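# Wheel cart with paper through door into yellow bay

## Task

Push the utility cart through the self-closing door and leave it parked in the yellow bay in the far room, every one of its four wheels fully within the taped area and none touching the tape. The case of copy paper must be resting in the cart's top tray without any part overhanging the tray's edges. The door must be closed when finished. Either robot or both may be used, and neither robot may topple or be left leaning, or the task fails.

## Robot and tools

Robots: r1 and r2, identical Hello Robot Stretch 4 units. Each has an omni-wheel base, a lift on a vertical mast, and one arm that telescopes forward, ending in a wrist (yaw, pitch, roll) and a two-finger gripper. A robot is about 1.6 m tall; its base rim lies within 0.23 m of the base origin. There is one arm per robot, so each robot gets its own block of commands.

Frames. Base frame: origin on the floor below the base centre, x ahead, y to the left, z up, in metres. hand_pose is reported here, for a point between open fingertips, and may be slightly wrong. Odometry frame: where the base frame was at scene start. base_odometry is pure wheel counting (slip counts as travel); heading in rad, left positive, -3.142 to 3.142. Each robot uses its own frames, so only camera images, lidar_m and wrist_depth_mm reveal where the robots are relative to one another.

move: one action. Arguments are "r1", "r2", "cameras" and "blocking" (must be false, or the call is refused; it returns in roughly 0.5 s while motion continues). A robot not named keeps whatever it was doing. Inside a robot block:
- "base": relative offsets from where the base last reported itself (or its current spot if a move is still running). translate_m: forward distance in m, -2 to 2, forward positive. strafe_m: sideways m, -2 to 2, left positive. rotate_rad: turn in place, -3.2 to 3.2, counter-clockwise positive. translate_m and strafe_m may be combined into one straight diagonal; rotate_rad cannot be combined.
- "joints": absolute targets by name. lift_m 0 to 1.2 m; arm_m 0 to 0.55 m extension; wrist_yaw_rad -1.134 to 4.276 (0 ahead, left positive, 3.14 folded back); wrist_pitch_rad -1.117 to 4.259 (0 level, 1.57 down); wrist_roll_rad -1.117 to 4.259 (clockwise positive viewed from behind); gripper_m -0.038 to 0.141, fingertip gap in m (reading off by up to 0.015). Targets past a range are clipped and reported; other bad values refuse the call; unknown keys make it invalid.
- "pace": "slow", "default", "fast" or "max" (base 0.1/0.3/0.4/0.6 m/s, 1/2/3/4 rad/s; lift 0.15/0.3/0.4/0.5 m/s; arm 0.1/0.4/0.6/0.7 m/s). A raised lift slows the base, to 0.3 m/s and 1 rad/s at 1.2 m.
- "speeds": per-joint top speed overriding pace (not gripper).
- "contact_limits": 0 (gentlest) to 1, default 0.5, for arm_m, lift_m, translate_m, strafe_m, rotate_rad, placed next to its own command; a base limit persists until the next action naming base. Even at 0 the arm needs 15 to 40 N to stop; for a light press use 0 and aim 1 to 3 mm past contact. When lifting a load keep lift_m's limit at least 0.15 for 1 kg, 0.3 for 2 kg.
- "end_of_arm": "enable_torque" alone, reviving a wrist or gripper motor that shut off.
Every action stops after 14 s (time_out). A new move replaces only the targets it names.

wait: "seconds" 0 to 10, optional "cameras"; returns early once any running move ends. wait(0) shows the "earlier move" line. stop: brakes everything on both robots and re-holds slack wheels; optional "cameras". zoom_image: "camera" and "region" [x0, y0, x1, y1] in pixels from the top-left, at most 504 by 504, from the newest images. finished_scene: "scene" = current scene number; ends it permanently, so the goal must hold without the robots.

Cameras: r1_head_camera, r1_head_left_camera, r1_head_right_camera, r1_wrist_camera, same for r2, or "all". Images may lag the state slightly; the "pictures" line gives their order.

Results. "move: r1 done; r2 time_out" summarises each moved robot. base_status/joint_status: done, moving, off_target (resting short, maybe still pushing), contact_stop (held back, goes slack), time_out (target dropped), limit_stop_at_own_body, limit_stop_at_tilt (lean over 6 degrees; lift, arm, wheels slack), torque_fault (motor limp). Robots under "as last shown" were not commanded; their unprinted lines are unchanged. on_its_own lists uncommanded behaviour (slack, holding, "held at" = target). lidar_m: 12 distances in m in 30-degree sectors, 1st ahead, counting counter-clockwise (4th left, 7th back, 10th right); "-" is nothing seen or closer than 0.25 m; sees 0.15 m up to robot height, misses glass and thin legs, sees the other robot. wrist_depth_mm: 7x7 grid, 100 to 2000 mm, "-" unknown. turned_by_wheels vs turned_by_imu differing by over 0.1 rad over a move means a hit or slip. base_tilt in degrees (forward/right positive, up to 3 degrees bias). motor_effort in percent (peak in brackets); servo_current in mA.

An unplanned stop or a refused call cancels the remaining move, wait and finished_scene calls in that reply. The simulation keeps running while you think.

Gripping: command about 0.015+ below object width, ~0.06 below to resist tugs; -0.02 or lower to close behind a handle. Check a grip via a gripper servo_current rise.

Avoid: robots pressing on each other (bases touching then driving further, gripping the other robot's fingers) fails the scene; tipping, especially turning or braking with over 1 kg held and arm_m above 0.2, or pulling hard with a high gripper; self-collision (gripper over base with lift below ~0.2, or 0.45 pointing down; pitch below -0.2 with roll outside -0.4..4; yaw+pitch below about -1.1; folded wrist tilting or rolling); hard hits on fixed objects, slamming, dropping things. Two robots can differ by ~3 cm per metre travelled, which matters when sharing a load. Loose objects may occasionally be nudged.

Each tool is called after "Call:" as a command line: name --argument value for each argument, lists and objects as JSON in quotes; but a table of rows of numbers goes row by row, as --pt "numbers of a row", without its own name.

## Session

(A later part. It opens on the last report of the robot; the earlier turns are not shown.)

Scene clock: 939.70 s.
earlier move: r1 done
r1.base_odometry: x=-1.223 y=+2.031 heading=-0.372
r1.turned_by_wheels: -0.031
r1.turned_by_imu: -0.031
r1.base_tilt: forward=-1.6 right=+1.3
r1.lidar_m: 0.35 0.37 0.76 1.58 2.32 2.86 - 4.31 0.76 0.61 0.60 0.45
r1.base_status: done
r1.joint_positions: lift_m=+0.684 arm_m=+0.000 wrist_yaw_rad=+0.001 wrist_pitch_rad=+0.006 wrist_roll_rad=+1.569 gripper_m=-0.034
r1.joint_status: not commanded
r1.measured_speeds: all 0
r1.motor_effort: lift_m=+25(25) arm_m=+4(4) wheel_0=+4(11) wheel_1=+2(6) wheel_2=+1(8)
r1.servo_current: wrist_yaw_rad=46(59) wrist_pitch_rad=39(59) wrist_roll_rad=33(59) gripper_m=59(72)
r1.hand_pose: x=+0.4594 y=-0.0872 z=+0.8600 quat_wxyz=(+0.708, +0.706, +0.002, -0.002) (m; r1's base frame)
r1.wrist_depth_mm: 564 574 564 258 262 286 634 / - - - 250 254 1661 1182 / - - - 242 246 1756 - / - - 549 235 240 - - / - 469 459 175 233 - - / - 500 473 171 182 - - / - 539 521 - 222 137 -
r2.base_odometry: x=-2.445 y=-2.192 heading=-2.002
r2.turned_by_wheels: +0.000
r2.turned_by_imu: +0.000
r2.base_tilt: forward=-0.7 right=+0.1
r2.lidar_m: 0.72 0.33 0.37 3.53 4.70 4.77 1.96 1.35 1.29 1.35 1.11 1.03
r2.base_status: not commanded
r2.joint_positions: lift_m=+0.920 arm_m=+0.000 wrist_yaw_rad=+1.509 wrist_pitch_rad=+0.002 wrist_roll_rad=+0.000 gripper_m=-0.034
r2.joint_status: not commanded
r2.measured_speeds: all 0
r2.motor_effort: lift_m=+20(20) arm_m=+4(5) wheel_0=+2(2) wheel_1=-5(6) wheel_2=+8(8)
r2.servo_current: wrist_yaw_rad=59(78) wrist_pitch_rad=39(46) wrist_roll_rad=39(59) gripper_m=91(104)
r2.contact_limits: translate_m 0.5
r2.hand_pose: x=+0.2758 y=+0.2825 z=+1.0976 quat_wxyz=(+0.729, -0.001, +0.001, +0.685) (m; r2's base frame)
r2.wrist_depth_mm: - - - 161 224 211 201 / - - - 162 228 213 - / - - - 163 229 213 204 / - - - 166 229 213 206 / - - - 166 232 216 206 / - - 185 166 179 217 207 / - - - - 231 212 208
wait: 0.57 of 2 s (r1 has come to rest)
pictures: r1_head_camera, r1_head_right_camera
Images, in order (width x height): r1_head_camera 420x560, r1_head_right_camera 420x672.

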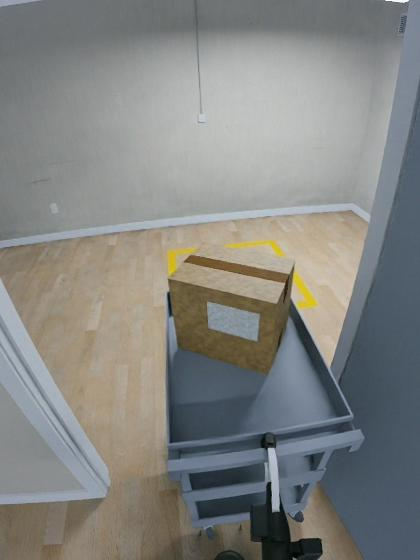

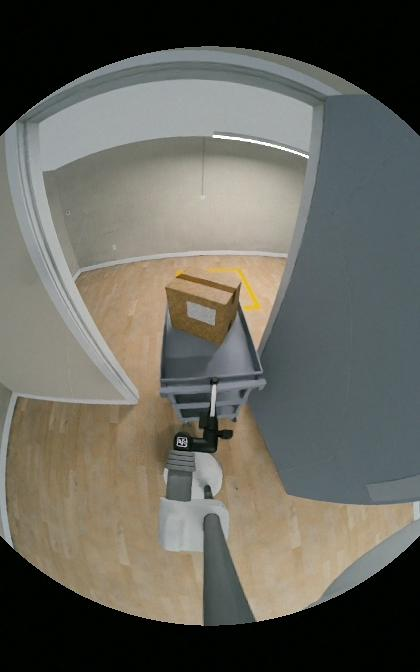

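Call:
move --blocking false --cameras '[]' --r1 '{"base": {"translate_m": 0.08, "strafe_m": 0.14}, "pace": "slow", "contact_limits": {"translate_m": 0.5}}'

Call:
wait --seconds 3 --cameras '["r1_head_camera"]'

Scene clock: 947.20 s.
move: r1 moving
r1.base_odometry: x=-1.213 y=+2.038 heading=-0.373
r1.turned_by_wheels: -0.001
r1.turned_by_imu: -0.001
r1.base_tilt: forward=-1.6 right=+1.3
r1.lidar_m: 0.36 0.37 0.77 1.53 2.31 2.82 - 4.27 0.77 0.58 0.61 0.42
r1.base_status: translate_m moving; strafe_m moving
r1.joint_positions: lift_m=+0.684 arm_m=+0.000 wrist_yaw_rad=+0.000 wrist_pitch_rad=+0.006 wrist_roll_rad=+1.569 gripper_m=-0.034
r1.joint_status: not commanded
r1.measured_speeds: translate_m=+0.025 strafe_m=+0.042 rotate_rad=-0.003 lift_m=+0.000 arm_m=+0.000 wrist_yaw_rad=-0.008 wrist_pitch_rad=+0.000 wrist_roll_rad=+0.000
r1.motor_effort: lift_m=+25(25) arm_m=+4(4) wheel_0=-9(9) wheel_1=+7(9) wheel_2=-5(6)
r1.servo_current: wrist_yaw_rad=26(59) wrist_pitch_rad=46(52) wrist_roll_rad=39(59) gripper_m=59(65)
r1.contact_limits: translate_m 0.5
r1.hand_pose: x=+0.4593 y=-0.0874 z=+0.8600 quat_wxyz=(+0.708, +0.706, +0.002, -0.002) (m; r1's base frame)
r1.wrist_depth_mm: 564 564 574 256 262 289 647 / - - - 251 253 1708 1160 / - - - 244 246 1808 - / - - 549 236 239 - - / - 462 462 175 233 - - / - 500 204 170 181 - - / - 539 517 144 222 137 -
r2: as last shown
r2.base_tilt: forward=-0.7 right=+0.0
r2.lidar_m: 0.70 0.33 0.37 3.55 4.72 4.78 1.94 1.39 1.30 1.34 1.09 1.03
r2.motor_effort: lift_m=+20(20) arm_m=+4(5) wheel_0=+2(2) wheel_1=-6(6) wheel_2=+8(8)
r2.servo_current: wrist_yaw_rad=52(72) wrist_pitch_rad=39(46) wrist_roll_rad=39(59) gripper_m=98(104)
r2.contact_limits: translate_m 0.5
r2.wrist_depth_mm: - - - 161 224 211 203 / - - - 162 228 213 - / - - - 163 228 213 204 / - - - 165 230 216 205 / - - - 166 231 216 206 / - - 184 167 179 217 208 / - - - - 231 213 208
pictures: none
No camera images: "cameras" was empty.

Scene clock: 949.60 s.
earlier move: r1 done
r1.base_odometry: x=-1.098 y=+2.132 heading=-0.372
r1.turned_by_wheels: +0.000
r1.turned_by_imu: +0.001
r1.base_tilt: forward=-1.6 right=+1.3
r1.lidar_m: 0.37 0.39 0.65 1.31 2.19 2.73 - 4.50 0.89 0.71 0.69 0.42
r1.base_status: done
r1.joint_positions: lift_m=+0.684 arm_m=+0.000 wrist_yaw_rad=-0.001 wrist_pitch_rad=+0.006 wrist_roll_rad=+1.569 gripper_m=-0.034
r1.joint_status: not commanded
r1.measured_speeds: all 0
r1.motor_effort: lift_m=+25(25) arm_m=+4(4) wheel_0=-6(11) wheel_1=+3(9) wheel_2=-3(7)
r1.servo_current: wrist_yaw_rad=46(72) wrist_pitch_rad=46(59) wrist_roll_rad=46(65) gripper_m=52(65)
r1.contact_limits: translate_m 0.5
r1.hand_pose: x=+0.4592 y=-0.0878 z=+0.8600 quat_wxyz=(+0.708, +0.706, +0.002, -0.003) (m; r1's base frame)
r1.wrist_depth_mm: - - - 226 226 1618 1229 / - - - 226 227 1576 - / - - 554 227 228 - - / - 459 455 229 228 - - / - 508 492 167 229 - - / - - 521 168 180 - - / - - 603 - 229 137 -
r2.base_odometry: x=-2.445 y=-2.192 heading=-2.002
r2.turned_by_wheels: +0.000
r2.turned_by_imu: +0.000
r2.base_tilt: forward=-0.7 right=+0.1
r2.lidar_m: 0.67 0.32 0.38 3.52 4.71 4.77 1.96 1.36 1.28 1.32 1.10 1.00
r2.base_status: not commanded
r2.joint_positions: lift_m=+0.920 arm_m=+0.000 wrist_yaw_rad=+1.509 wrist_pitch_rad=+0.002 wrist_roll_rad=+0.000 gripper_m=-0.034
r2.joint_status: not commanded
r2.measured_speeds: all 0
r2.motor_effort: lift_m=+20(20) arm_m=+4(5) wheel_0=+2(2) wheel_1=-6(6) wheel_2=+8(8)
r2.servo_current: wrist_yaw_rad=65(72) wrist_pitch_rad=46(46) wrist_roll_rad=52(59) gripper_m=104(104)
r2.contact_limits: translate_m 0.5
r2.hand_pose: x=+0.2758 y=+0.2825 z=+1.0976 quat_wxyz=(+0.729, -0.001, +0.001, +0.685) (m; r2's base frame)
r2.wrist_depth_mm: - - - 161 225 211 202 / - - - 162 228 213 - / - - - 163 229 214 205 / - - - 166 229 215 206 / - - - 166 231 216 206 / - - 184 167 179 216 207 / - - - - 230 212 208
wait: 2.40 of 3 s (r1 has come to rest)
pictures: r1_head_camera
Images, in order (width x height): r1_head_camera 420x560.

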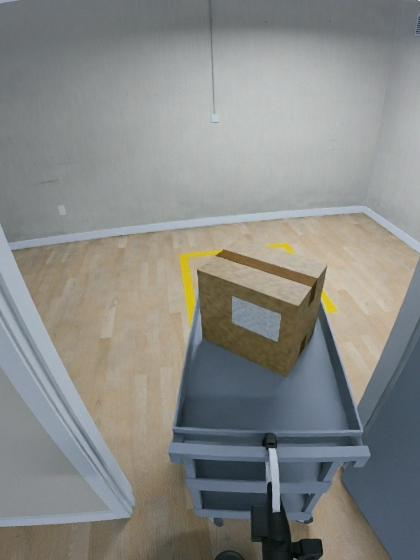

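Call:
move --blocking false --cameras '[]' --r1 '{"base": {"translate_m": 0.4, "strafe_m": -0.03}, "pace": "slow", "contact_limits": {"translate_m": 0.4}}'

Call:
wait --seconds 6 --cameras '["r1_head_camera", "r1_head_left_camera", "r1_head_right_camera"]'

Scene clock: 989.53 s.
move: r1 moving
r1.base_odometry: x=-1.086 y=+2.127 heading=-0.372
r1.turned_by_wheels: +0.001
r1.turned_by_imu: +0.000
r1.base_tilt: forward=-1.6 right=+1.3
r1.lidar_m: 0.39 0.43 0.65 1.31 2.18 2.71 - 4.48 0.89 0.70 0.68 0.44
r1.base_status: translate_m moving; strafe_m moving
r1.joint_positions: lift_m=+0.684 arm_m=+0.000 wrist_yaw_rad=-0.001 wrist_pitch_rad=+0.006 wrist_roll_rad=+1.569 gripper_m=-0.034
r1.joint_status: not commanded
r1.measured_speeds: translate_m=+0.050 strafe_m=-0.004 rotate_rad=-0.002 lift_m=+0.000 arm_m=+0.000 wrist_yaw_rad=+0.000 wrist_pitch_rad=+0.000 wrist_roll_rad=+0.000
r1.motor_effort: lift_m=+25(25) arm_m=+3(4) wheel_0=+6(8) wheel_1=+5(7) wheel_2=-7(9)
r1.servo_current: wrist_yaw_rad=59(65) wrist_pitch_rad=46(59) wrist_roll_rad=59(59) gripper_m=65(65)
r1.contact_limits: translate_m 0.4
r1.hand_pose: x=+0.4592 y=-0.0878 z=+0.8600 quat_wxyz=(+0.708, +0.706, +0.002, -0.003) (m; r1's base frame)
r1.wrist_depth_mm: - - - 224 225 1661 1229 / - - - 224 226 1499 - / - - 544 227 228 - - / - 459 455 227 228 - - / - 508 496 167 229 - - / - - 521 167 181 - - / - - 182 - 230 137 -
r2: as last shown
r2.base_tilt: forward=-0.7 right=+0.0
r2.lidar_m: 0.70 0.32 0.38 3.58 4.77 4.78 1.95 1.35 1.29 1.34 1.09 1.02
r2.servo_current: wrist_yaw_rad=72(72) wrist_pitch_rad=39(46) wrist_roll_rad=46(59) gripper_m=98(98)
r2.contact_limits: translate_m 0.5
r2.wrist_depth_mm: - - - 161 225 212 202 / - - - 162 227 213 - / - - - 163 228 213 205 / - - - 166 230 215 206 / - - - 166 231 216 206 / - - 185 166 179 217 207 / - - - - 231 212 208
pictures: none
No camera images: "cameras" was empty.

Scene clock: 994.33 s.
earlier move: r1 done
r1.base_odometry: x=-0.736 y=+1.959 heading=-0.372
r1.turned_by_wheels: +0.000
r1.turned_by_imu: +0.001
r1.base_tilt: forward=-1.6 right=+1.3
r1.lidar_m: 0.38 0.39 0.46 0.46 2.29 2.82 - 4.33 0.69 0.53 0.51 0.40
r1.base_status: done
r1.joint_positions: lift_m=+0.684 arm_m=+0.000 wrist_yaw_rad=+0.000 wrist_pitch_rad=+0.006 wrist_roll_rad=+1.569 gripper_m=-0.034
r1.joint_status: not commanded
r1.measured_speeds: all 0
r1.motor_effort: lift_m=+25(25) arm_m=+4(4) wheel_0=+5(11) wheel_1=+3(8) wheel_2=-2(9)
r1.servo_current: wrist_yaw_rad=52(78) wrist_pitch_rad=52(59) wrist_roll_rad=52(65) gripper_m=59(65)
r1.contact_limits: translate_m 0.4
r1.hand_pose: x=+0.4593 y=-0.0874 z=+0.8600 quat_wxyz=(+0.708, +0.706, +0.002, -0.002) (m; r1's base frame)
r1.wrist_depth_mm: - - - 248 251 1464 1118 / - - - 242 245 1661 - / - - - 238 239 1808 - / - - 512 235 236 - - / - 473 466 173 232 - - / - 517 484 170 182 - - / - 564 544 - 224 - -
r2.base_odometry: x=-2.445 y=-2.192 heading=-2.002
r2.turned_by_wheels: +0.000
r2.turned_by_imu: +0.001
r2.base_tilt: forward=-0.7 right=+0.1
r2.lidar_m: 0.71 0.31 0.38 3.55 4.69 4.78 1.94 1.37 1.30 1.33 1.09 1.03
r2.base_status: not commanded
r2.joint_positions: lift_m=+0.920 arm_m=+0.000 wrist_yaw_rad=+1.509 wrist_pitch_rad=+0.002 wrist_roll_rad=+0.000 gripper_m=-0.034
r2.joint_status: not commanded
r2.measured_speeds: all 0
r2.motor_effort: lift_m=+20(20) arm_m=+4(5) wheel_0=+2(3) wheel_1=-6(6) wheel_2=+8(8)
r2.servo_current: wrist_yaw_rad=65(72) wrist_pitch_rad=39(46) wrist_roll_rad=39(59) gripper_m=98(111)
r2.contact_limits: translate_m 0.5
r2.hand_pose: x=+0.2758 y=+0.2825 z=+1.0976 quat_wxyz=(+0.729, -0.001, +0.001, +0.685) (m; r2's base frame)
r2.wrist_depth_mm: - - - 161 225 211 202 / - - - 162 228 213 - / - - - 163 229 213 204 / - - - 166 230 214 206 / - - - 166 231 216 206 / - - 185 166 179 217 208 / - - - - 230 213 209
wait: 4.80 of 6 s (r1 has come to rest)
pictures: r1_head_camera, r1_head_left_camera, r1_head_right_camera
Images, in order (width x height): r1_head_camera 420x560, r1_head_left_camera 420x672, r1_head_right_camera 420x672.

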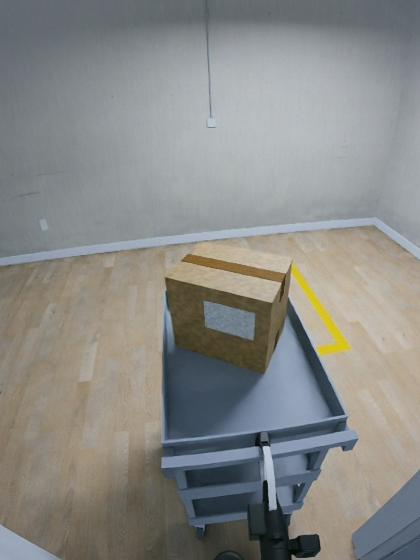

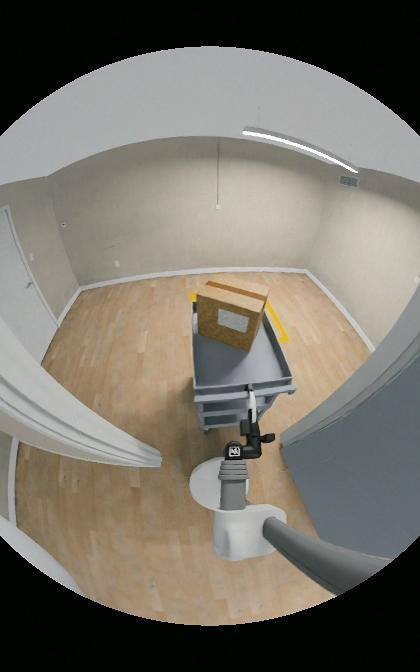

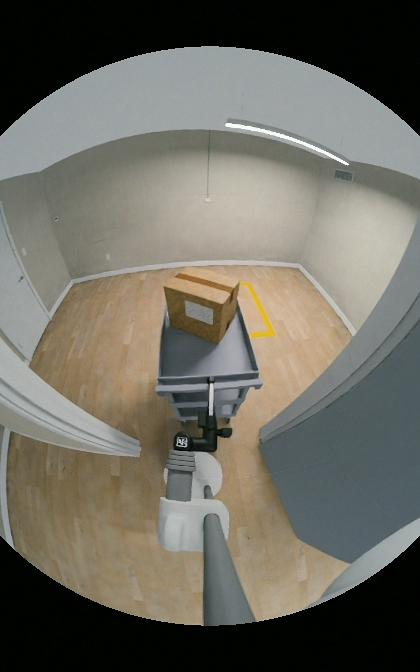

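Call:
move --blocking false --cameras '[]' --r1 '{"base": {"translate_m": 0.52, "strafe_m": 0.1}, "pace": "slow", "contact_limits": {"translate_m": 0.4}}'

Call:
wait --seconds 8 --cameras '["r1_head_camera", "r1_head_left_camera", "r1_head_right_camera"]'

Scene clock: 1036.83 s.
move: r1 moving
r1.base_odometry: x=-0.723 y=+1.956 heading=-0.371
r1.turned_by_wheels: +0.000
r1.turned_by_imu: +0.000
r1.base_tilt: forward=-1.6 right=+1.3
r1.lidar_m: 0.37 0.38 0.45 0.44 2.29 2.77 - 4.28 0.66 0.55 0.53 0.43
r1.base_status: translate_m moving; strafe_m moving
r1.joint_positions: lift_m=+0.684 arm_m=+0.000 wrist_yaw_rad=+0.000 wrist_pitch_rad=+0.006 wrist_roll_rad=+1.569 gripper_m=-0.034
r1.joint_status: not commanded
r1.measured_speeds: translate_m=+0.049 strafe_m=+0.009 rotate_rad=+0.000 lift_m=+0.000 arm_m=+0.000 wrist_yaw_rad=+0.000 wrist_pitch_rad=+0.000 wrist_roll_rad=+0.000
r1.motor_effort: lift_m=+25(25) arm_m=+4(4) wheel_0=+6(7) wheel_1=+4(8) wheel_2=-8(8)
r1.servo_current: wrist_yaw_rad=46(52) wrist_pitch_rad=46(52) wrist_roll_rad=39(59) gripper_m=59(65)
r1.contact_limits: translate_m 0.4
r1.hand_pose: x=+0.4593 y=-0.0874 z=+0.8600 quat_wxyz=(+0.708, +0.706, +0.002, -0.002) (m; r1's base frame)
r1.wrist_depth_mm: - - - 249 252 1464 1118 / - - - 245 246 1661 - / - - - 241 241 1661 - / - 603 517 236 236 - - / - 466 462 174 233 - - / - 508 484 170 182 - - / - 554 535 - 224 - -
r2: as last shown
r2.turned_by_imu: +0.000
r2.base_tilt: forward=-0.7 right=+0.0
r2.lidar_m: 0.68 0.32 0.36 3.57 4.74 4.77 1.95 1.36 1.30 1.34 1.09 1.03
r2.motor_effort: lift_m=+20(20) arm_m=+4(5) wheel_0=+2(2) wheel_1=-6(6) wheel_2=+8(8)
r2.servo_current: wrist_yaw_rad=78(78) wrist_pitch_rad=39(46) wrist_roll_rad=46(59) gripper_m=98(104)
r2.contact_limits: translate_m 0.5
r2.wrist_depth_mm: - - - 161 225 210 202 / - - - 162 227 212 - / - - - 163 229 213 204 / - - - 166 230 215 206 / - - - 166 231 216 207 / - - 185 166 179 216 208 / - - - - 231 213 208
pictures: none
No camera images: "cameras" was empty.

Scene clock: 1042.90 s.
earlier move: r1 done
r1.base_odometry: x=-0.215 y=+1.863 heading=-0.371
r1.turned_by_wheels: +0.000
r1.turned_by_imu: -0.001
r1.base_tilt: forward=-1.6 right=+1.3
r1.lidar_m: 0.35 0.36 2.50 2.27 0.46 0.49 - 1.15 0.63 0.62 2.48 0.44
r1.base_status: done
r1.joint_positions: lift_m=+0.684 arm_m=+0.000 wrist_yaw_rad=-0.001 wrist_pitch_rad=+0.006 wrist_roll_rad=+1.569 gripper_m=-0.034
r1.joint_status: not commanded
r1.measured_speeds: all 0
r1.motor_effort: lift_m=+25(25) arm_m=+4(4) wheel_0=+2(8) wheel_1=+2(8) wheel_2=-3(9)
r1.servo_current: wrist_yaw_rad=65(72) wrist_pitch_rad=46(59) wrist_roll_rad=52(72) gripper_m=65(65)
r1.contact_limits: translate_m 0.4
r1.hand_pose: x=+0.4592 y=-0.0876 z=+0.8600 quat_wxyz=(+0.708, +0.706, +0.002, -0.002) (m; r1's base frame)
r1.wrist_depth_mm: - - - - 282 286 297 / - - - 256 264 1708 1205 / - - - 248 250 1983 - / - - 615 240 243 - - / - 462 455 177 235 - - / - 480 466 171 181 - - / - 488 504 128 220 - -
r2.base_odometry: x=-2.445 y=-2.192 heading=-2.002
r2.turned_by_wheels: +0.000
r2.turned_by_imu: +0.001
r2.base_tilt: forward=-0.7 right=+0.0
r2.lidar_m: 0.69 0.34 0.37 3.54 4.74 4.76 1.95 1.37 1.28 1.32 1.08 1.03
r2.base_status: not commanded
r2.joint_positions: lift_m=+0.920 arm_m=+0.000 wrist_yaw_rad=+1.509 wrist_pitch_rad=+0.002 wrist_roll_rad=+0.000 gripper_m=-0.034
r2.joint_status: not commanded
r2.measured_speeds: all 0
r2.motor_effort: lift_m=+20(20) arm_m=+4(5) wheel_0=+2(3) wheel_1=-6(6) wheel_2=+8(8)
r2.servo_current: wrist_yaw_rad=72(78) wrist_pitch_rad=39(46) wrist_roll_rad=46(65) gripper_m=91(104)
r2.contact_limits: translate_m 0.5
r2.hand_pose: x=+0.2758 y=+0.2825 z=+1.0976 quat_wxyz=(+0.729, -0.001, +0.001, +0.685) (m; r2's base frame)
r2.wrist_depth_mm: - - - 161 225 211 202 / - - - 162 228 213 - / - - - 163 229 213 205 / - - - 166 229 214 205 / - - - 167 232 216 207 / - - 184 166 179 218 207 / - - - - 232 213 208
wait: 6.07 of 8 s (r1 has come to rest)
pictures: r1_head_camera, r1_head_left_camera, r1_head_right_camera
Images, in order (width x height): r1_head_camera 420x560, r1_head_left_camera 420x672, r1_head_right_camera 420x672.

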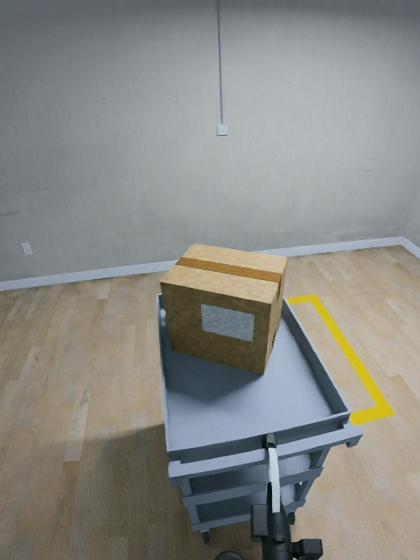

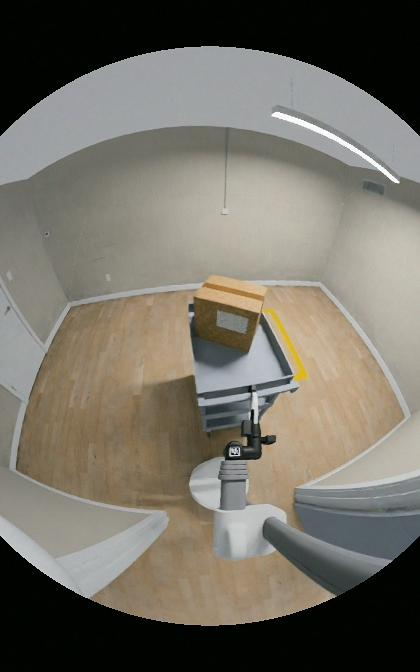

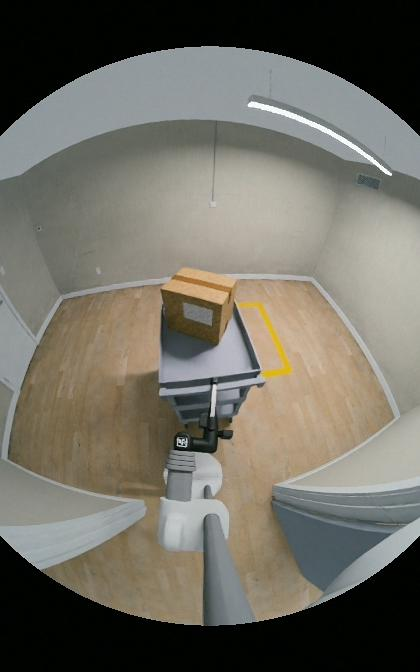

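Call:
move --blocking false --cameras '[]' --r1 '{"base": {"translate_m": 0.09, "strafe_m": 0.09}, "pace": "slow", "contact_limits": {"translate_m": 0.4}}'

Call:
wait --seconds 3 --cameras '[]'

Call:
move --blocking false --cameras '[]' --r1 '{"base": {"strafe_m": 0.35}, "pace": "slow", "contact_limits": {"strafe_m": 0.4}}'

Call:
wait --seconds 5 --cameras '["r1_head_camera", "r1_head_right_camera"]'

Scene clock: 1088.07 s.
move: r1 moving
r1.base_odometry: x=-0.203 y=+1.868 heading=-0.372
r1.turned_by_wheels: -0.001
r1.turned_by_imu: -0.001
r1.base_tilt: forward=-1.6 right=+1.2
r1.lidar_m: 0.34 0.36 2.50 2.26 0.46 0.49 - 1.16 0.62 0.62 2.47 0.44
r1.base_status: translate_m moving; strafe_m moving
r1.joint_positions: lift_m=+0.684 arm_m=+0.000 wrist_yaw_rad=-0.001 wrist_pitch_rad=+0.006 wrist_roll_rad=+1.569 gripper_m=-0.034
r1.joint_status: not commanded
r1.measured_speeds: translate_m=+0.036 strafe_m=+0.037 rotate_rad=-0.002 lift_m=+0.000 arm_m=+0.000 wrist_yaw_rad=+0.000 wrist_pitch_rad=+0.000 wrist_roll_rad=+0.000
r1.motor_effort: lift_m=+25(25) arm_m=+4(4) wheel_0=-4(7) wheel_1=+5(8) wheel_2=-6(9)
r1.servo_current: wrist_yaw_rad=78(78) wrist_pitch_rad=46(59) wrist_roll_rad=52(52) gripper_m=59(59)
r1.contact_limits: translate_m 0.4
r1.hand_pose: x=+0.4592 y=-0.0878 z=+0.8600 quat_wxyz=(+0.708, +0.706, +0.002, -0.002) (m; r1's base frame)
r1.wrist_depth_mm: - - - - 281 285 297 / - - - 256 262 1661 1205 / - - - 247 251 1756 - / - - 615 238 243 - - / - 459 462 175 235 - - / - 480 205 170 180 - - / - 492 496 128 219 - -
r2: as last shown
r2.turned_by_imu: +0.000
r2.base_tilt: forward=-0.6 right=+0.0
r2.lidar_m: 0.70 0.33 0.37 3.55 4.74 4.78 1.95 1.38 1.29 1.31 1.08 1.04
r2.motor_effort: lift_m=+20(20) arm_m=+4(5) wheel_0=+2(2) wheel_1=-6(6) wheel_2=+8(8)
r2.servo_current: wrist_yaw_rad=65(65) wrist_pitch_rad=39(46) wrist_roll_rad=33(59) gripper_m=98(104)
r2.contact_limits: translate_m 0.5
r2.wrist_depth_mm: - - - 161 225 211 202 / - - - 162 228 213 - / - - - 163 229 213 204 / - - - 165 232 214 206 / - - - 166 231 216 206 / - - 185 166 179 218 208 / - - - - 232 213 208
pictures: none
No camera images: "cameras" was empty.

Scene clock: 1090.10 s.
earlier move: r1 done
r1.base_odometry: x=-0.099 y=+1.914 heading=-0.372
r1.turned_by_wheels: +0.000
r1.turned_by_imu: +0.000
r1.base_tilt: forward=-1.6 right=+1.3
r1.lidar_m: 0.37 0.37 2.43 2.19 0.56 0.46 - 1.31 0.70 0.76 2.54 0.45
r1.base_status: done
r1.joint_positions: lift_m=+0.684 arm_m=+0.000 wrist_yaw_rad=-0.002 wrist_pitch_rad=+0.006 wrist_roll_rad=+1.569 gripper_m=-0.034
r1.joint_status: not commanded
r1.measured_speeds: all 0
r1.motor_effort: lift_m=+25(25) arm_m=+4(4) wheel_0=-5(9) wheel_1=+3(8) wheel_2=-4(9)
r1.servo_current: wrist_yaw_rad=46(78) wrist_pitch_rad=39(59) wrist_roll_rad=46(72) gripper_m=59(65)
r1.contact_limits: translate_m 0.4
r1.hand_pose: x=+0.4591 y=-0.0879 z=+0.8600 quat_wxyz=(+0.708, +0.706, +0.001, -0.003) (m; r1's base frame)
r1.wrist_depth_mm: - - - 248 251 1464 1182 / - - - 242 246 1708 - / - - - 239 241 1863 - / - 591 512 235 236 - - / - 473 469 173 232 - - / - 517 205 169 180 - - / - 554 535 127 224 - -
r2.base_odometry: x=-2.445 y=-2.192 heading=-2.002
r2.turned_by_wheels: +0.000
r2.turned_by_imu: +0.000
r2.base_tilt: forward=-0.7 right=+0.0
r2.lidar_m: 0.70 0.33 0.37 3.56 4.71 4.75 1.92 1.37 1.29 1.34 1.11 1.04
r2.base_status: not commanded
r2.joint_positions: lift_m=+0.920 arm_m=+0.000 wrist_yaw_rad=+1.509 wrist_pitch_rad=+0.002 wrist_roll_rad=+0.000 gripper_m=-0.034
r2.joint_status: not commanded
r2.measured_speeds: all 0
r2.motor_effort: lift_m=+20(20) arm_m=+4(5) wheel_0=+2(2) wheel_1=-6(6) wheel_2=+8(8)
r2.servo_current: wrist_yaw_rad=59(72) wrist_pitch_rad=39(46) wrist_roll_rad=52(59) gripper_m=104(111)
r2.contact_limits: translate_m 0.5
r2.hand_pose: x=+0.2758 y=+0.2825 z=+1.0976 quat_wxyz=(+0.729, -0.001, +0.001, +0.685) (m; r2's base frame)
r2.wrist_depth_mm: - - - 161 225 211 203 / - - - 162 226 212 - / - - - 163 228 214 204 / - - - 166 230 215 205 / - - - 166 231 216 206 / - - 184 167 179 216 207 / - - - - 231 212 208
wait: 2.03 of 3 s (r1 has come to rest)
pictures: none
No camera images: "cameras" was empty.

Scene clock: 1090.60 s.
move: r1 moving
r1.base_odometry: x=-0.094 y=+1.928 heading=-0.372
r1.turned_by_wheels: +0.000
r1.turned_by_imu: +0.000
r1.base_tilt: forward=-1.6 right=+1.3
r1.lidar_m: 0.37 0.38 2.42 2.18 0.57 0.45 - 1.33 0.74 0.75 2.55 0.45
r1.base_status: strafe_m moving
r1.joint_positions: lift_m=+0.684 arm_m=+0.000 wrist_yaw_rad=-0.002 wrist_pitch_rad=+0.006 wrist_roll_rad=+1.569 gripper_m=-0.034
r1.joint_status: not commanded
r1.measured_speeds: translate_m=+0.000 strafe_m=+0.055 rotate_rad=+0.000 lift_m=+0.000 arm_m=+0.000 wrist_yaw_rad=+0.000 wrist_pitch_rad=+0.000 wrist_roll_rad=+0.000
r1.motor_effort: lift_m=+25(25) arm_m=+4(4) wheel_0=-7(12) wheel_1=+5(7) wheel_2=+0(4)
r1.servo_current: wrist_yaw_rad=46(59) wrist_pitch_rad=46(52) wrist_roll_rad=59(65) gripper_m=65(65)
r1.contact_limits: strafe_m 0.4
r1.hand_pose: x=+0.4591 y=-0.0879 z=+0.8600 quat_wxyz=(+0.708, +0.706, +0.001, -0.003) (m; r1's base frame)
r1.wrist_depth_mm: - - - 245 247 1464 1182 / - - - 240 242 1708 - / - - - 237 238 1756 - / - 569 496 234 236 - - / - 469 473 173 232 - - / - 521 204 169 180 - - / - 574 544 145 224 - -
r2: as last shown
r2.base_tilt: forward=-0.7 right=+0.1
r2.lidar_m: 0.70 0.32 0.39 3.56 4.70 4.75 1.93 1.37 1.28 1.33 1.10 1.03
r2.servo_current: wrist_yaw_rad=59(59) wrist_pitch_rad=39(46) wrist_roll_rad=46(59) gripper_m=98(104)
r2.contact_limits: translate_m 0.5
r2.wrist_depth_mm: - - - 161 225 211 202 / - - - 162 227 213 - / - - - 163 229 214 204 / - - - 166 230 215 206 / - - - 166 232 217 207 / - - 185 167 179 217 208 / - - - - 231 213 208
pictures: none
No camera images: "cameras" was empty.

Scene clock: 1094.73 s.
earlier move: r1 done
r1.base_odometry: x=+0.028 y=+2.240 heading=-0.372
r1.turned_by_wheels: +0.000
r1.turned_by_imu: +0.001
r1.base_tilt: forward=-1.6 right=+1.3
r1.lidar_m: 0.42 2.42 2.06 1.85 0.69 0.41 0.36 5.06 1.08 1.05 2.89 0.38
r1.base_status: done
r1.joint_positions: lift_m=+0.684 arm_m=+0.000 wrist_yaw_rad=-0.002 wrist_pitch_rad=+0.006 wrist_roll_rad=+1.569 gripper_m=-0.034
r1.joint_status: not commanded
r1.measured_speeds: all 0
r1.motor_effort: lift_m=+25(25) arm_m=-3(4) wheel_0=-5(12) wheel_1=+1(7) wheel_2=+0(4)
r1.servo_current: wrist_yaw_rad=59(65) wrist_pitch_rad=46(59) wrist_roll_rad=33(72) gripper_m=52(65)
r1.contact_limits: strafe_m 0.4
r1.hand_pose: x=+0.4592 y=-0.0879 z=+0.8600 quat_wxyz=(+0.708, +0.706, +0.001, -0.003) (m; r1's base frame)
r1.wrist_depth_mm: - 455 462 116 172 172 - / - 404 407 121 182 - - / - 449 449 - 193 - - / - - 535 138 204 - - / - - - 148 220 1708 - / - - - - 180 1661 - / - - 183 145 251 137 1281
r2.base_odometry: x=-2.445 y=-2.192 heading=-2.002
r2.turned_by_wheels: +0.000
r2.turned_by_imu: +0.001
r2.base_tilt: forward=-0.7 right=+0.0
r2.lidar_m: 0.69 0.33 0.36 3.55 4.71 4.77 1.90 1.37 1.31 1.34 1.10 1.00
r2.base_status: not commanded
r2.joint_positions: lift_m=+0.920 arm_m=+0.000 wrist_yaw_rad=+1.509 wrist_pitch_rad=+0.002 wrist_roll_rad=+0.000 gripper_m=-0.034
r2.joint_status: not commanded
r2.measured_speeds: all 0
r2.motor_effort: lift_m=+20(20) arm_m=+4(5) wheel_0=+2(3) wheel_1=-6(6) wheel_2=+8(9)
r2.servo_current: wrist_yaw_rad=59(72) wrist_pitch_rad=39(52) wrist_roll_rad=59(59) gripper_m=98(104)
r2.contact_limits: translate_m 0.5
r2.hand_pose: x=+0.2758 y=+0.2825 z=+1.0976 quat_wxyz=(+0.729, -0.001, +0.001, +0.685) (m; r2's base frame)
r2.wrist_depth_mm: - - - 161 225 211 202 / - - - 162 228 213 - / - - - 163 229 213 204 / - - - 166 231 215 206 / - - - 166 231 216 206 / - - 185 167 179 218 208 / - - - - 232 213 208
wait: 4.13 of 5 s (r1 has come to rest)
pictures: r1_head_camera, r1_head_right_camera
Images, in order (width x height): r1_head_camera 420x560, r1_head_right_camera 420x672.

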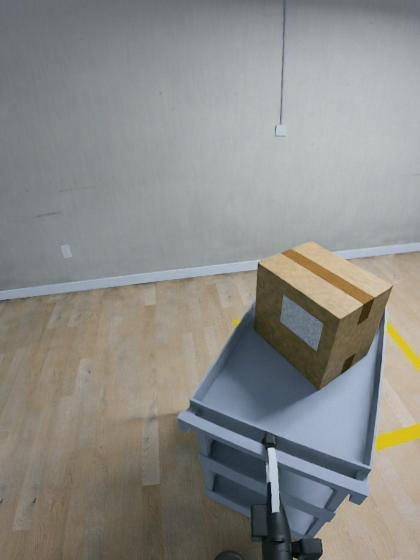

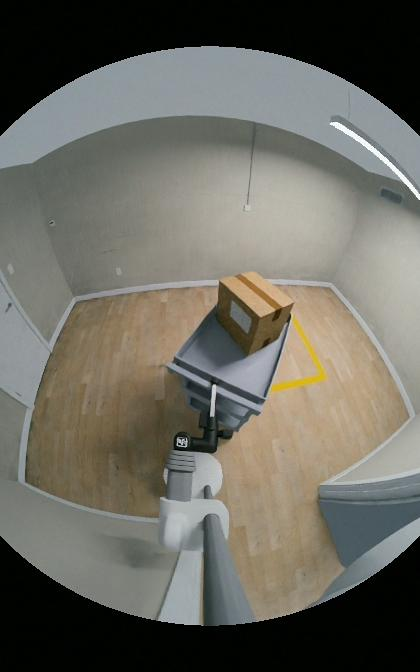

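Call:
zoom_image --camera "r1_head_camera" --region '[160, 230, 420, 550]'

Call:
zoom_image --camera "r1_head_right_camera" --region '[140, 250, 420, 480]'

Scaled by 1.575 from the camera's 420x560 image, which has a finer 600x800 frame.

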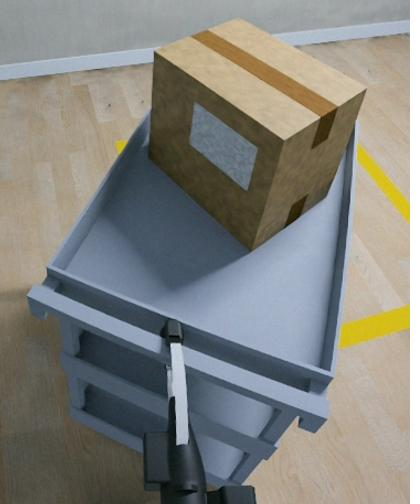

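Scaled by 1.800 from the camera's 420x672 image, which has a finer 600x960 frame.

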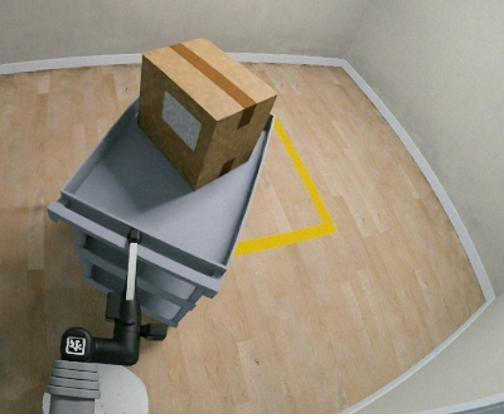

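Call:
move --blocking false --cameras '[]' --r1 '{"base": {"translate_m": 0.35, "strafe_m": -0.145}, "pace": "slow", "contact_limits": {"translate_m": 0.4}}'

Call:
wait --seconds 5 --cameras '["r1_head_camera", "r1_head_right_camera"]'

Scene clock: 1131.10 s.
move: r1 moving
r1.base_odometry: x=+0.038 y=+2.231 heading=-0.372
r1.turned_by_wheels: +0.000
r1.turned_by_imu: +0.000
r1.base_tilt: forward=-1.6 right=+1.3
r1.lidar_m: 0.43 2.41 2.07 1.85 0.68 0.39 0.36 5.13 1.07 1.05 2.87 0.37
r1.base_status: translate_m moving; strafe_m moving
r1.joint_positions: lift_m=+0.684 arm_m=+0.000 wrist_yaw_rad=-0.002 wrist_pitch_rad=+0.006 wrist_roll_rad=+1.569 gripper_m=-0.034
r1.joint_status: not commanded
r1.measured_speeds: translate_m=+0.049 strafe_m=-0.020 rotate_rad=-0.003 lift_m=+0.000 arm_m=+0.000 wrist_yaw_rad=+0.000 wrist_pitch_rad=+0.000 wrist_roll_rad=+0.000
r1.motor_effort: lift_m=+25(25) arm_m=+1(4) wheel_0=+7(9) wheel_1=+3(5) wheel_2=-8(9)
r1.servo_current: wrist_yaw_rad=33(52) wrist_pitch_rad=46(52) wrist_roll_rad=52(59) gripper_m=52(65)
r1.contact_limits: translate_m 0.4
r1.hand_pose: x=+0.4591 y=-0.0879 z=+0.8600 quat_wxyz=(+0.708, +0.706, +0.001, -0.003) (m; r1's base frame)
r1.wrist_depth_mm: - 452 462 115 171 171 - / - 404 404 120 180 - - / - 445 449 - 191 - - / - - 539 137 204 - - / - - - 146 218 - - / - - - - 180 1661 - / - - 180 128 249 137 1255
r2: as last shown
r2.turned_by_imu: +0.000
r2.base_tilt: forward=-0.7 right=+0.1
r2.lidar_m: 0.69 0.33 0.38 3.59 4.73 4.77 1.94 1.36 1.29 1.34 1.09 1.03
r2.motor_effort: lift_m=+20(20) arm_m=+4(5) wheel_0=+2(2) wheel_1=-6(6) wheel_2=+8(8)
r2.servo_current: wrist_yaw_rad=72(78) wrist_pitch_rad=39(46) wrist_roll_rad=46(65) gripper_m=104(104)
r2.contact_limits: translate_m 0.5
r2.wrist_depth_mm: - - - 161 224 211 203 / - - - 162 229 213 - / - - - 163 229 214 204 / - - - 166 230 214 205 / - - - 166 232 215 206 / - - 185 167 179 216 207 / - - - - 232 213 209
pictures: none
No camera images: "cameras" was empty.

Scene clock: 1135.60 s.
earlier move: r1 done
r1.base_odometry: x=+0.302 y=+1.978 heading=-0.372
r1.turned_by_wheels: +0.000
r1.turned_by_imu: +0.001
r1.base_tilt: forward=-1.6 right=+1.3
r1.lidar_m: 0.42 0.47 2.23 2.05 1.22 0.76 0.69 1.43 1.09 1.70 2.66 0.40
r1.base_status: done
r1.joint_positions: lift_m=+0.684 arm_m=+0.000 wrist_yaw_rad=+0.002 wrist_pitch_rad=+0.006 wrist_roll_rad=+1.569 gripper_m=-0.034
r1.joint_status: not commanded
r1.measured_speeds: all 0
r1.motor_effort: lift_m=+25(25) arm_m=+4(4) wheel_0=+5(12) wheel_1=+4(7) wheel_2=-1(9)
r1.servo_current: wrist_yaw_rad=52(78) wrist_pitch_rad=46(59) wrist_roll_rad=46(78) gripper_m=59(65)
r1.contact_limits: translate_m 0.4
r1.hand_pose: x=+0.4595 y=-0.0868 z=+0.8600 quat_wxyz=(+0.708, +0.706, +0.003, -0.001) (m; r1's base frame)
r1.wrist_depth_mm: - - 544 - 184 - - / - 455 459 136 193 - - / - 427 427 197 202 - - / - 492 496 148 211 - - / - - 591 154 220 - - / - - 182 - 182 1499 - / - 138 168 145 243 137 -
r2.base_odometry: x=-2.445 y=-2.192 heading=-2.002
r2.turned_by_wheels: +0.000
r2.turned_by_imu: +0.001
r2.base_tilt: forward=-0.7 right=+0.1
r2.lidar_m: 0.70 0.33 0.36 3.52 4.73 4.77 1.96 1.33 1.29 1.33 1.07 1.02
r2.base_status: not commanded
r2.joint_positions: lift_m=+0.920 arm_m=+0.000 wrist_yaw_rad=+1.509 wrist_pitch_rad=+0.002 wrist_roll_rad=+0.000 gripper_m=-0.034
r2.joint_status: not commanded
r2.measured_speeds: all 0
r2.motor_effort: lift_m=+20(20) arm_m=+5(5) wheel_0=+2(3) wheel_1=-6(6) wheel_2=+8(8)
r2.servo_current: wrist_yaw_rad=59(78) wrist_pitch_rad=46(46) wrist_roll_rad=46(65) gripper_m=98(111)
r2.contact_limits: translate_m 0.5
r2.hand_pose: x=+0.2758 y=+0.2825 z=+1.0976 quat_wxyz=(+0.729, -0.001, +0.001, +0.685) (m; r2's base frame)
r2.wrist_depth_mm: - - - 161 226 211 202 / - - - 162 228 213 - / - - - 163 229 214 205 / - - - 166 231 216 205 / - - - 166 231 216 207 / - - 185 166 179 216 207 / - - - - 232 212 208
wait: 4.50 of 5 s (r1 has come to rest)
pictures: r1_head_camera, r1_head_right_camera
Images, in order (width x height): r1_head_camera 420x560, r1_head_right_camera 420x672.

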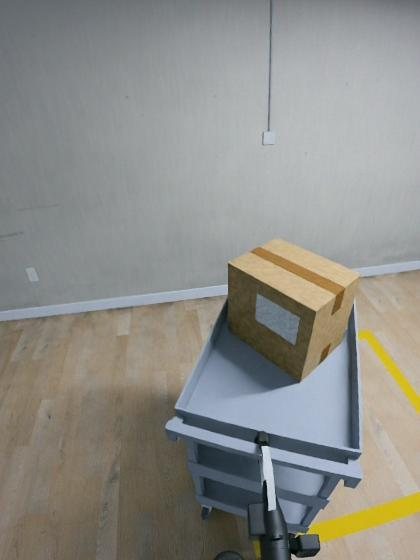

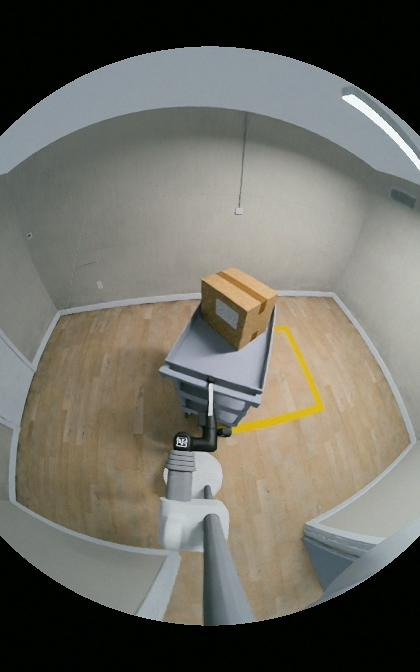

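Call:
zoom_image --camera "r1_head_camera" --region '[150, 270, 420, 550]'

Call:
zoom_image --camera "r1_head_right_camera" --region '[140, 270, 420, 480]'

Scaled by 1.800 from the camera's 420x560 image, which has a finer 600x800 frame.

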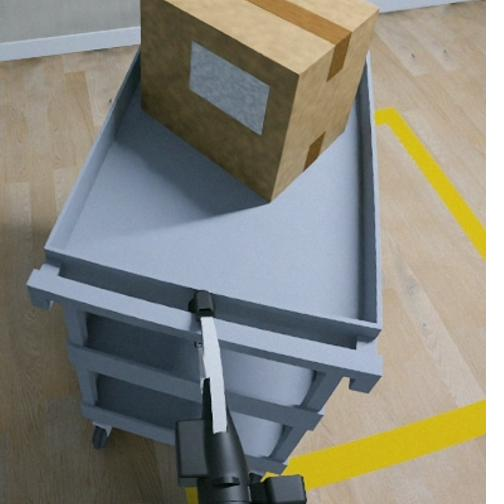

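Scaled by 1.800 from the camera's 420x672 image, which has a finer 600x960 frame.

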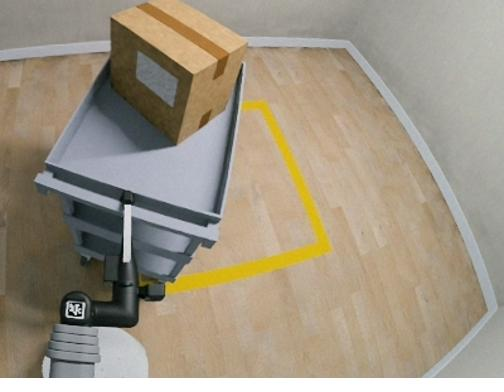

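Call:
move --blocking false --cameras '[]' --r1 '{"base": {"translate_m": 0.31, "strafe_m": -0.085}, "pace": "slow", "contact_limits": {"translate_m": 0.4}}'

Call:
wait --seconds 5 --cameras '["r1_head_camera", "r1_head_right_camera"]'

Scene clock: 1166.30 s.
move: r1 moving
r1.base_odometry: x=+0.312 y=+1.970 heading=-0.371
r1.turned_by_wheels: +0.001
r1.turned_by_imu: +0.001
r1.base_tilt: forward=-1.6 right=+1.3
r1.lidar_m: 0.42 0.46 2.27 2.04 1.25 0.78 0.71 1.41 1.08 1.73 2.67 0.40
r1.base_status: translate_m moving; strafe_m moving
r1.joint_positions: lift_m=+0.684 arm_m=+0.000 wrist_yaw_rad=+0.002 wrist_pitch_rad=+0.006 wrist_roll_rad=+1.569 gripper_m=-0.034
r1.joint_status: not commanded
r1.measured_speeds: translate_m=+0.050 strafe_m=-0.013 rotate_rad=+0.001 lift_m=+0.000 arm_m=+0.000 wrist_yaw_rad=+0.000 wrist_pitch_rad=+0.000 wrist_roll_rad=+0.000
r1.motor_effort: lift_m=+25(25) arm_m=+4(4) wheel_0=+9(10) wheel_1=+5(6) wheel_2=-6(6)
r1.servo_current: wrist_yaw_rad=59(59) wrist_pitch_rad=46(52) wrist_roll_rad=65(65) gripper_m=52(65)
r1.contact_limits: translate_m 0.4
r1.hand_pose: x=+0.4595 y=-0.0868 z=+0.8600 quat_wxyz=(+0.708, +0.706, +0.003, -0.001) (m; r1's base frame)
r1.wrist_depth_mm: - - 549 - 185 - - / - 459 455 189 194 - - / - 421 427 198 203 - - / - 492 496 148 211 - - / - - 591 154 222 - - / - - 182 - 182 1661 - / - 138 167 128 242 137 -
r2: as last shown
r2.turned_by_imu: +0.000
r2.base_tilt: forward=-0.7 right=+0.0
r2.lidar_m: 0.69 0.33 0.36 3.55 4.75 4.76 1.94 1.36 1.30 1.34 1.09 1.03
r2.motor_effort: lift_m=+20(20) arm_m=+4(5) wheel_0=+2(2) wheel_1=-6(6) wheel_2=+8(8)
r2.servo_current: wrist_yaw_rad=59(72) wrist_pitch_rad=39(46) wrist_roll_rad=52(52) gripper_m=98(104)
r2.contact_limits: translate_m 0.5
r2.wrist_depth_mm: - - - 161 225 211 202 / - - - 162 227 213 - / - - - 163 228 213 204 / - - - 166 231 215 206 / - - - 166 232 216 206 / - - 185 166 179 217 208 / - - - - 232 212 208
pictures: none
No camera images: "cameras" was empty.

Scene clock: 1170.27 s.
earlier move: r1 done
r1.base_odometry: x=+0.560 y=+1.786 heading=-0.371
r1.turned_by_wheels: +0.000
r1.turned_by_imu: -0.001
r1.base_tilt: forward=-1.6 right=+1.3
r1.lidar_m: 0.40 0.43 2.21 2.17 1.72 1.08 1.03 1.19 1.20 2.37 2.54 0.41
r1.base_status: done
r1.joint_positions: lift_m=+0.684 arm_m=+0.000 wrist_yaw_rad=+0.000 wrist_pitch_rad=+0.006 wrist_roll_rad=+1.569 gripper_m=-0.034
r1.joint_status: not commanded
r1.measured_speeds: all 0
r1.motor_effort: lift_m=+25(25) arm_m=+4(4) wheel_0=+3(10) wheel_1=+3(7) wheel_2=-2(8)
r1.servo_current: wrist_yaw_rad=65(72) wrist_pitch_rad=39(59) wrist_roll_rad=52(65) gripper_m=59(65)
r1.contact_limits: translate_m 0.4
r1.hand_pose: x=+0.4593 y=-0.0873 z=+0.8600 quat_wxyz=(+0.708, +0.706, +0.002, -0.002) (m; r1's base frame)
r1.wrist_depth_mm: - - - 153 211 1576 - / - - 580 155 215 - - / - 473 473 215 219 - - / - 459 466 161 222 - - / - 512 517 164 225 - - / - - 559 168 181 - - / - 138 167 - 235 - -
r2.base_odometry: x=-2.445 y=-2.192 heading=-2.002
r2.turned_by_wheels: +0.000
r2.turned_by_imu: +0.001
r2.base_tilt: forward=-0.7 right=+0.1
r2.lidar_m: 0.68 0.34 0.38 3.55 4.71 4.78 1.93 1.38 1.29 1.35 1.12 1.03
r2.base_status: not commanded
r2.joint_positions: lift_m=+0.920 arm_m=+0.000 wrist_yaw_rad=+1.509 wrist_pitch_rad=+0.002 wrist_roll_rad=+0.000 gripper_m=-0.034
r2.joint_status: not commanded
r2.measured_speeds: all 0
r2.motor_effort: lift_m=+20(20) arm_m=+4(5) wheel_0=+2(3) wheel_1=-6(6) wheel_2=+8(8)
r2.servo_current: wrist_yaw_rad=65(72) wrist_pitch_rad=39(46) wrist_roll_rad=46(59) gripper_m=98(104)
r2.contact_limits: translate_m 0.5
r2.hand_pose: x=+0.2758 y=+0.2825 z=+1.0976 quat_wxyz=(+0.729, -0.001, +0.001, +0.685) (m; r2's base frame)
r2.wrist_depth_mm: - - - 160 224 211 202 / - - - 162 228 213 - / - - - 163 229 213 204 / - - - 166 230 214 205 / - - - 167 232 216 206 / - - 185 166 179 217 208 / - - - - 231 213 208
wait: 3.97 of 5 s (r1 has come to rest)
pictures: r1_head_camera, r1_head_right_camera
Images, in order (width x height): r1_head_camera 420x560, r1_head_right_camera 420x672.

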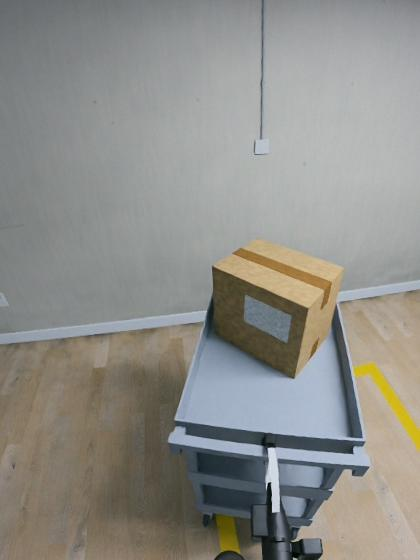

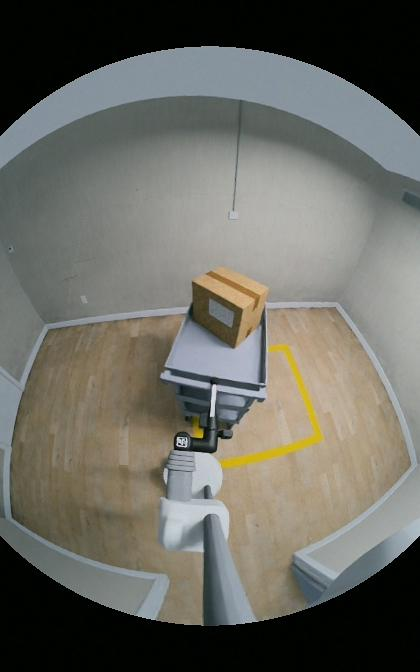

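Call:
move --blocking false --cameras '[]' --r1 '{"base": {"translate_m": 0.055, "strafe_m": -0.36}, "pace": "slow", "contact_limits": {"strafe_m": 0.4}}'

Call:
wait --seconds 5 --cameras '["r1_head_camera", "r1_head_right_camera"]'

Scene clock: 1185.57 s.
move: r1 moving
r1.base_odometry: x=+0.557 y=+1.773 heading=-0.371
r1.turned_by_wheels: +0.000
r1.turned_by_imu: +0.000
r1.base_tilt: forward=-1.6 right=+1.3
r1.lidar_m: 0.40 0.44 2.22 2.18 1.73 1.08 1.04 1.17 1.20 2.36 2.52 0.40
r1.base_status: translate_m moving; strafe_m moving
r1.joint_positions: lift_m=+0.684 arm_m=+0.000 wrist_yaw_rad=+0.000 wrist_pitch_rad=+0.006 wrist_roll_rad=+1.569 gripper_m=-0.034
r1.joint_status: not commanded
r1.measured_speeds: translate_m=+0.008 strafe_m=-0.051 rotate_rad=+0.001 lift_m=+0.000 arm_m=+0.000 wrist_yaw_rad=+0.000 wrist_pitch_rad=+0.000 wrist_roll_rad=+0.000
r1.motor_effort: lift_m=+25(25) arm_m=+4(4) wheel_0=+7(9) wheel_1=-5(7) wheel_2=-2(5)
r1.servo_current: wrist_yaw_rad=59(59) wrist_pitch_rad=39(52) wrist_roll_rad=52(59) gripper_m=65(65)
r1.contact_limits: strafe_m 0.4
r1.hand_pose: x=+0.4593 y=-0.0873 z=+0.8600 quat_wxyz=(+0.708, +0.706, +0.002, -0.002) (m; r1's base frame)
r1.wrist_depth_mm: - - - 149 207 1576 - / - - 554 153 212 - - / - 459 459 156 215 - - / - 459 466 159 220 - - / - 525 530 163 225 - - / - - 211 167 181 - - / - 137 168 - 235 137 -
r2: as last shown
r2.turned_by_imu: +0.000
r2.base_tilt: forward=-0.7 right=+0.0
r2.lidar_m: 0.68 0.33 0.37 3.53 4.73 4.76 1.96 1.37 1.29 1.31 1.12 1.02
r2.servo_current: wrist_yaw_rad=59(78) wrist_pitch_rad=39(46) wrist_roll_rad=52(52) gripper_m=98(104)
r2.contact_limits: translate_m 0.5
r2.wrist_depth_mm: - - - 161 225 211 202 / - - - 162 228 213 - / - - - 163 229 213 204 / - - - 165 229 215 206 / - - - 167 232 216 206 / - - 185 166 179 217 208 / - - - - 233 213 208
pictures: none
No camera images: "cameras" was empty.

Scene clock: 1189.93 s.
earlier move: r1 done
r1.base_odometry: x=+0.480 y=+1.431 heading=-0.371
r1.turned_by_wheels: +0.000
r1.turned_by_imu: +0.000
r1.base_tilt: forward=-1.6 right=+1.2
r1.lidar_m: 0.34 0.33 2.21 2.53 1.71 1.19 - 1.02 1.21 2.13 2.16 0.45
r1.base_status: done
r1.joint_positions: lift_m=+0.684 arm_m=+0.000 wrist_yaw_rad=+0.002 wrist_pitch_rad=+0.006 wrist_roll_rad=+1.569 gripper_m=-0.034
r1.joint_status: not commanded
r1.measured_speeds: all 0
r1.motor_effort: lift_m=+25(25) arm_m=-1(4) wheel_0=+6(12) wheel_1=-3(7) wheel_2=+2(5)
r1.servo_current: wrist_yaw_rad=33(72) wrist_pitch_rad=52(59) wrist_roll_rad=59(72) gripper_m=65(65)
r1.contact_limits: strafe_m 0.4
r1.hand_pose: x=+0.4594 y=-0.0870 z=+0.8600 quat_wxyz=(+0.708, +0.706, +0.003, -0.001) (m; r1's base frame)
r1.wrist_depth_mm: - - - 229 306 315 1060 / - - - 213 294 1366 1138 / - - - 200 270 1499 - / - - - 193 256 - - / - 508 544 235 241 - - / - 455 211 174 182 - - / - 146 466 - 214 - -
r2.base_odometry: x=-2.445 y=-2.192 heading=-2.002
r2.turned_by_wheels: +0.000
r2.turned_by_imu: +0.001
r2.base_tilt: forward=-0.6 right=+0.1
r2.lidar_m: 0.69 0.33 0.37 3.56 4.71 4.75 1.94 1.37 1.31 1.33 1.10 1.02
r2.base_status: not commanded
r2.joint_positions: lift_m=+0.920 arm_m=+0.000 wrist_yaw_rad=+1.509 wrist_pitch_rad=+0.002 wrist_roll_rad=+0.000 gripper_m=-0.034
r2.joint_status: not commanded
r2.measured_speeds: all 0
r2.motor_effort: lift_m=+20(20) arm_m=+4(5) wheel_0=+2(3) wheel_1=-5(6) wheel_2=+8(8)
r2.servo_current: wrist_yaw_rad=72(78) wrist_pitch_rad=46(52) wrist_roll_rad=52(59) gripper_m=91(104)
r2.contact_limits: translate_m 0.5
r2.hand_pose: x=+0.2758 y=+0.2825 z=+1.0976 quat_wxyz=(+0.729, -0.001, +0.001, +0.685) (m; r2's base frame)
r2.wrist_depth_mm: - - - 161 226 211 202 / - - - 162 227 213 - / - - - 163 229 214 204 / - - - 165 230 215 204 / - - - 166 231 216 206 / - - 185 166 180 216 207 / - - - - 232 213 208
wait: 4.37 of 5 s (r1 has come to rest)
pictures: r1_head_camera, r1_head_right_camera
Images, in order (width x height): r1_head_camera 420x560, r1_head_right_camera 420x672.

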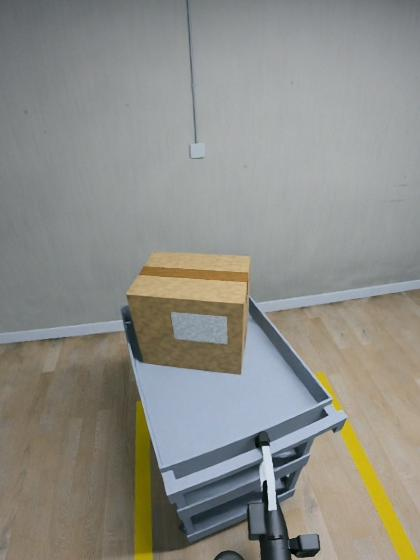

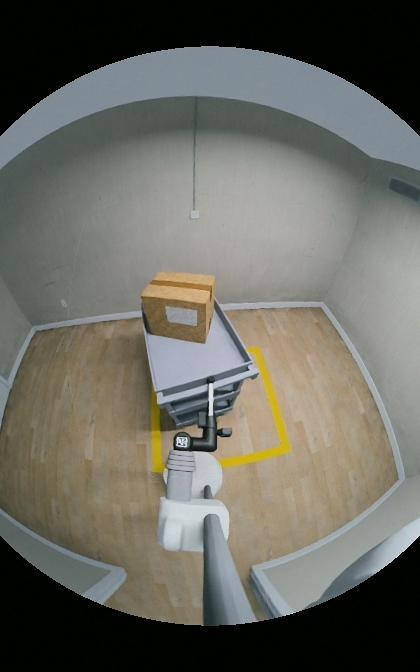

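Call:
zoom_image --camera "r1_head_camera" --region '[100, 270, 420, 560]'

Call:
zoom_image --camera "r1_head_right_camera" --region '[110, 270, 330, 500]'

Scaled by 1.575 from the camera's 420x560 image, which has a finer 600x800 frame.

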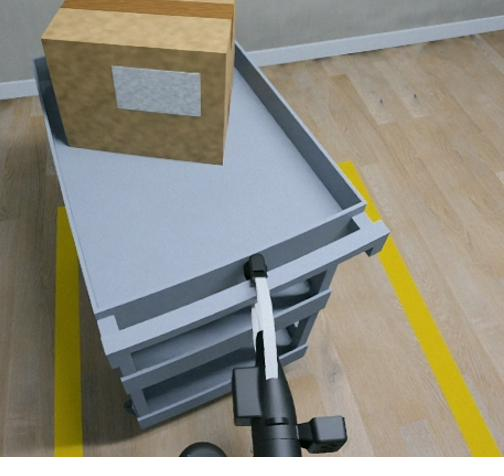

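Scaled by 2.191 from the camera's 420x672 image, which has a finer 600x960 frame.

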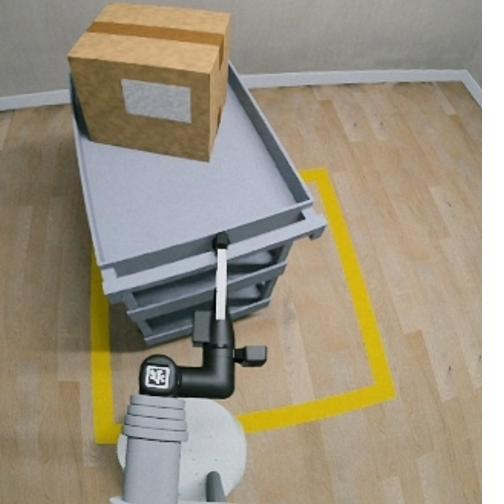

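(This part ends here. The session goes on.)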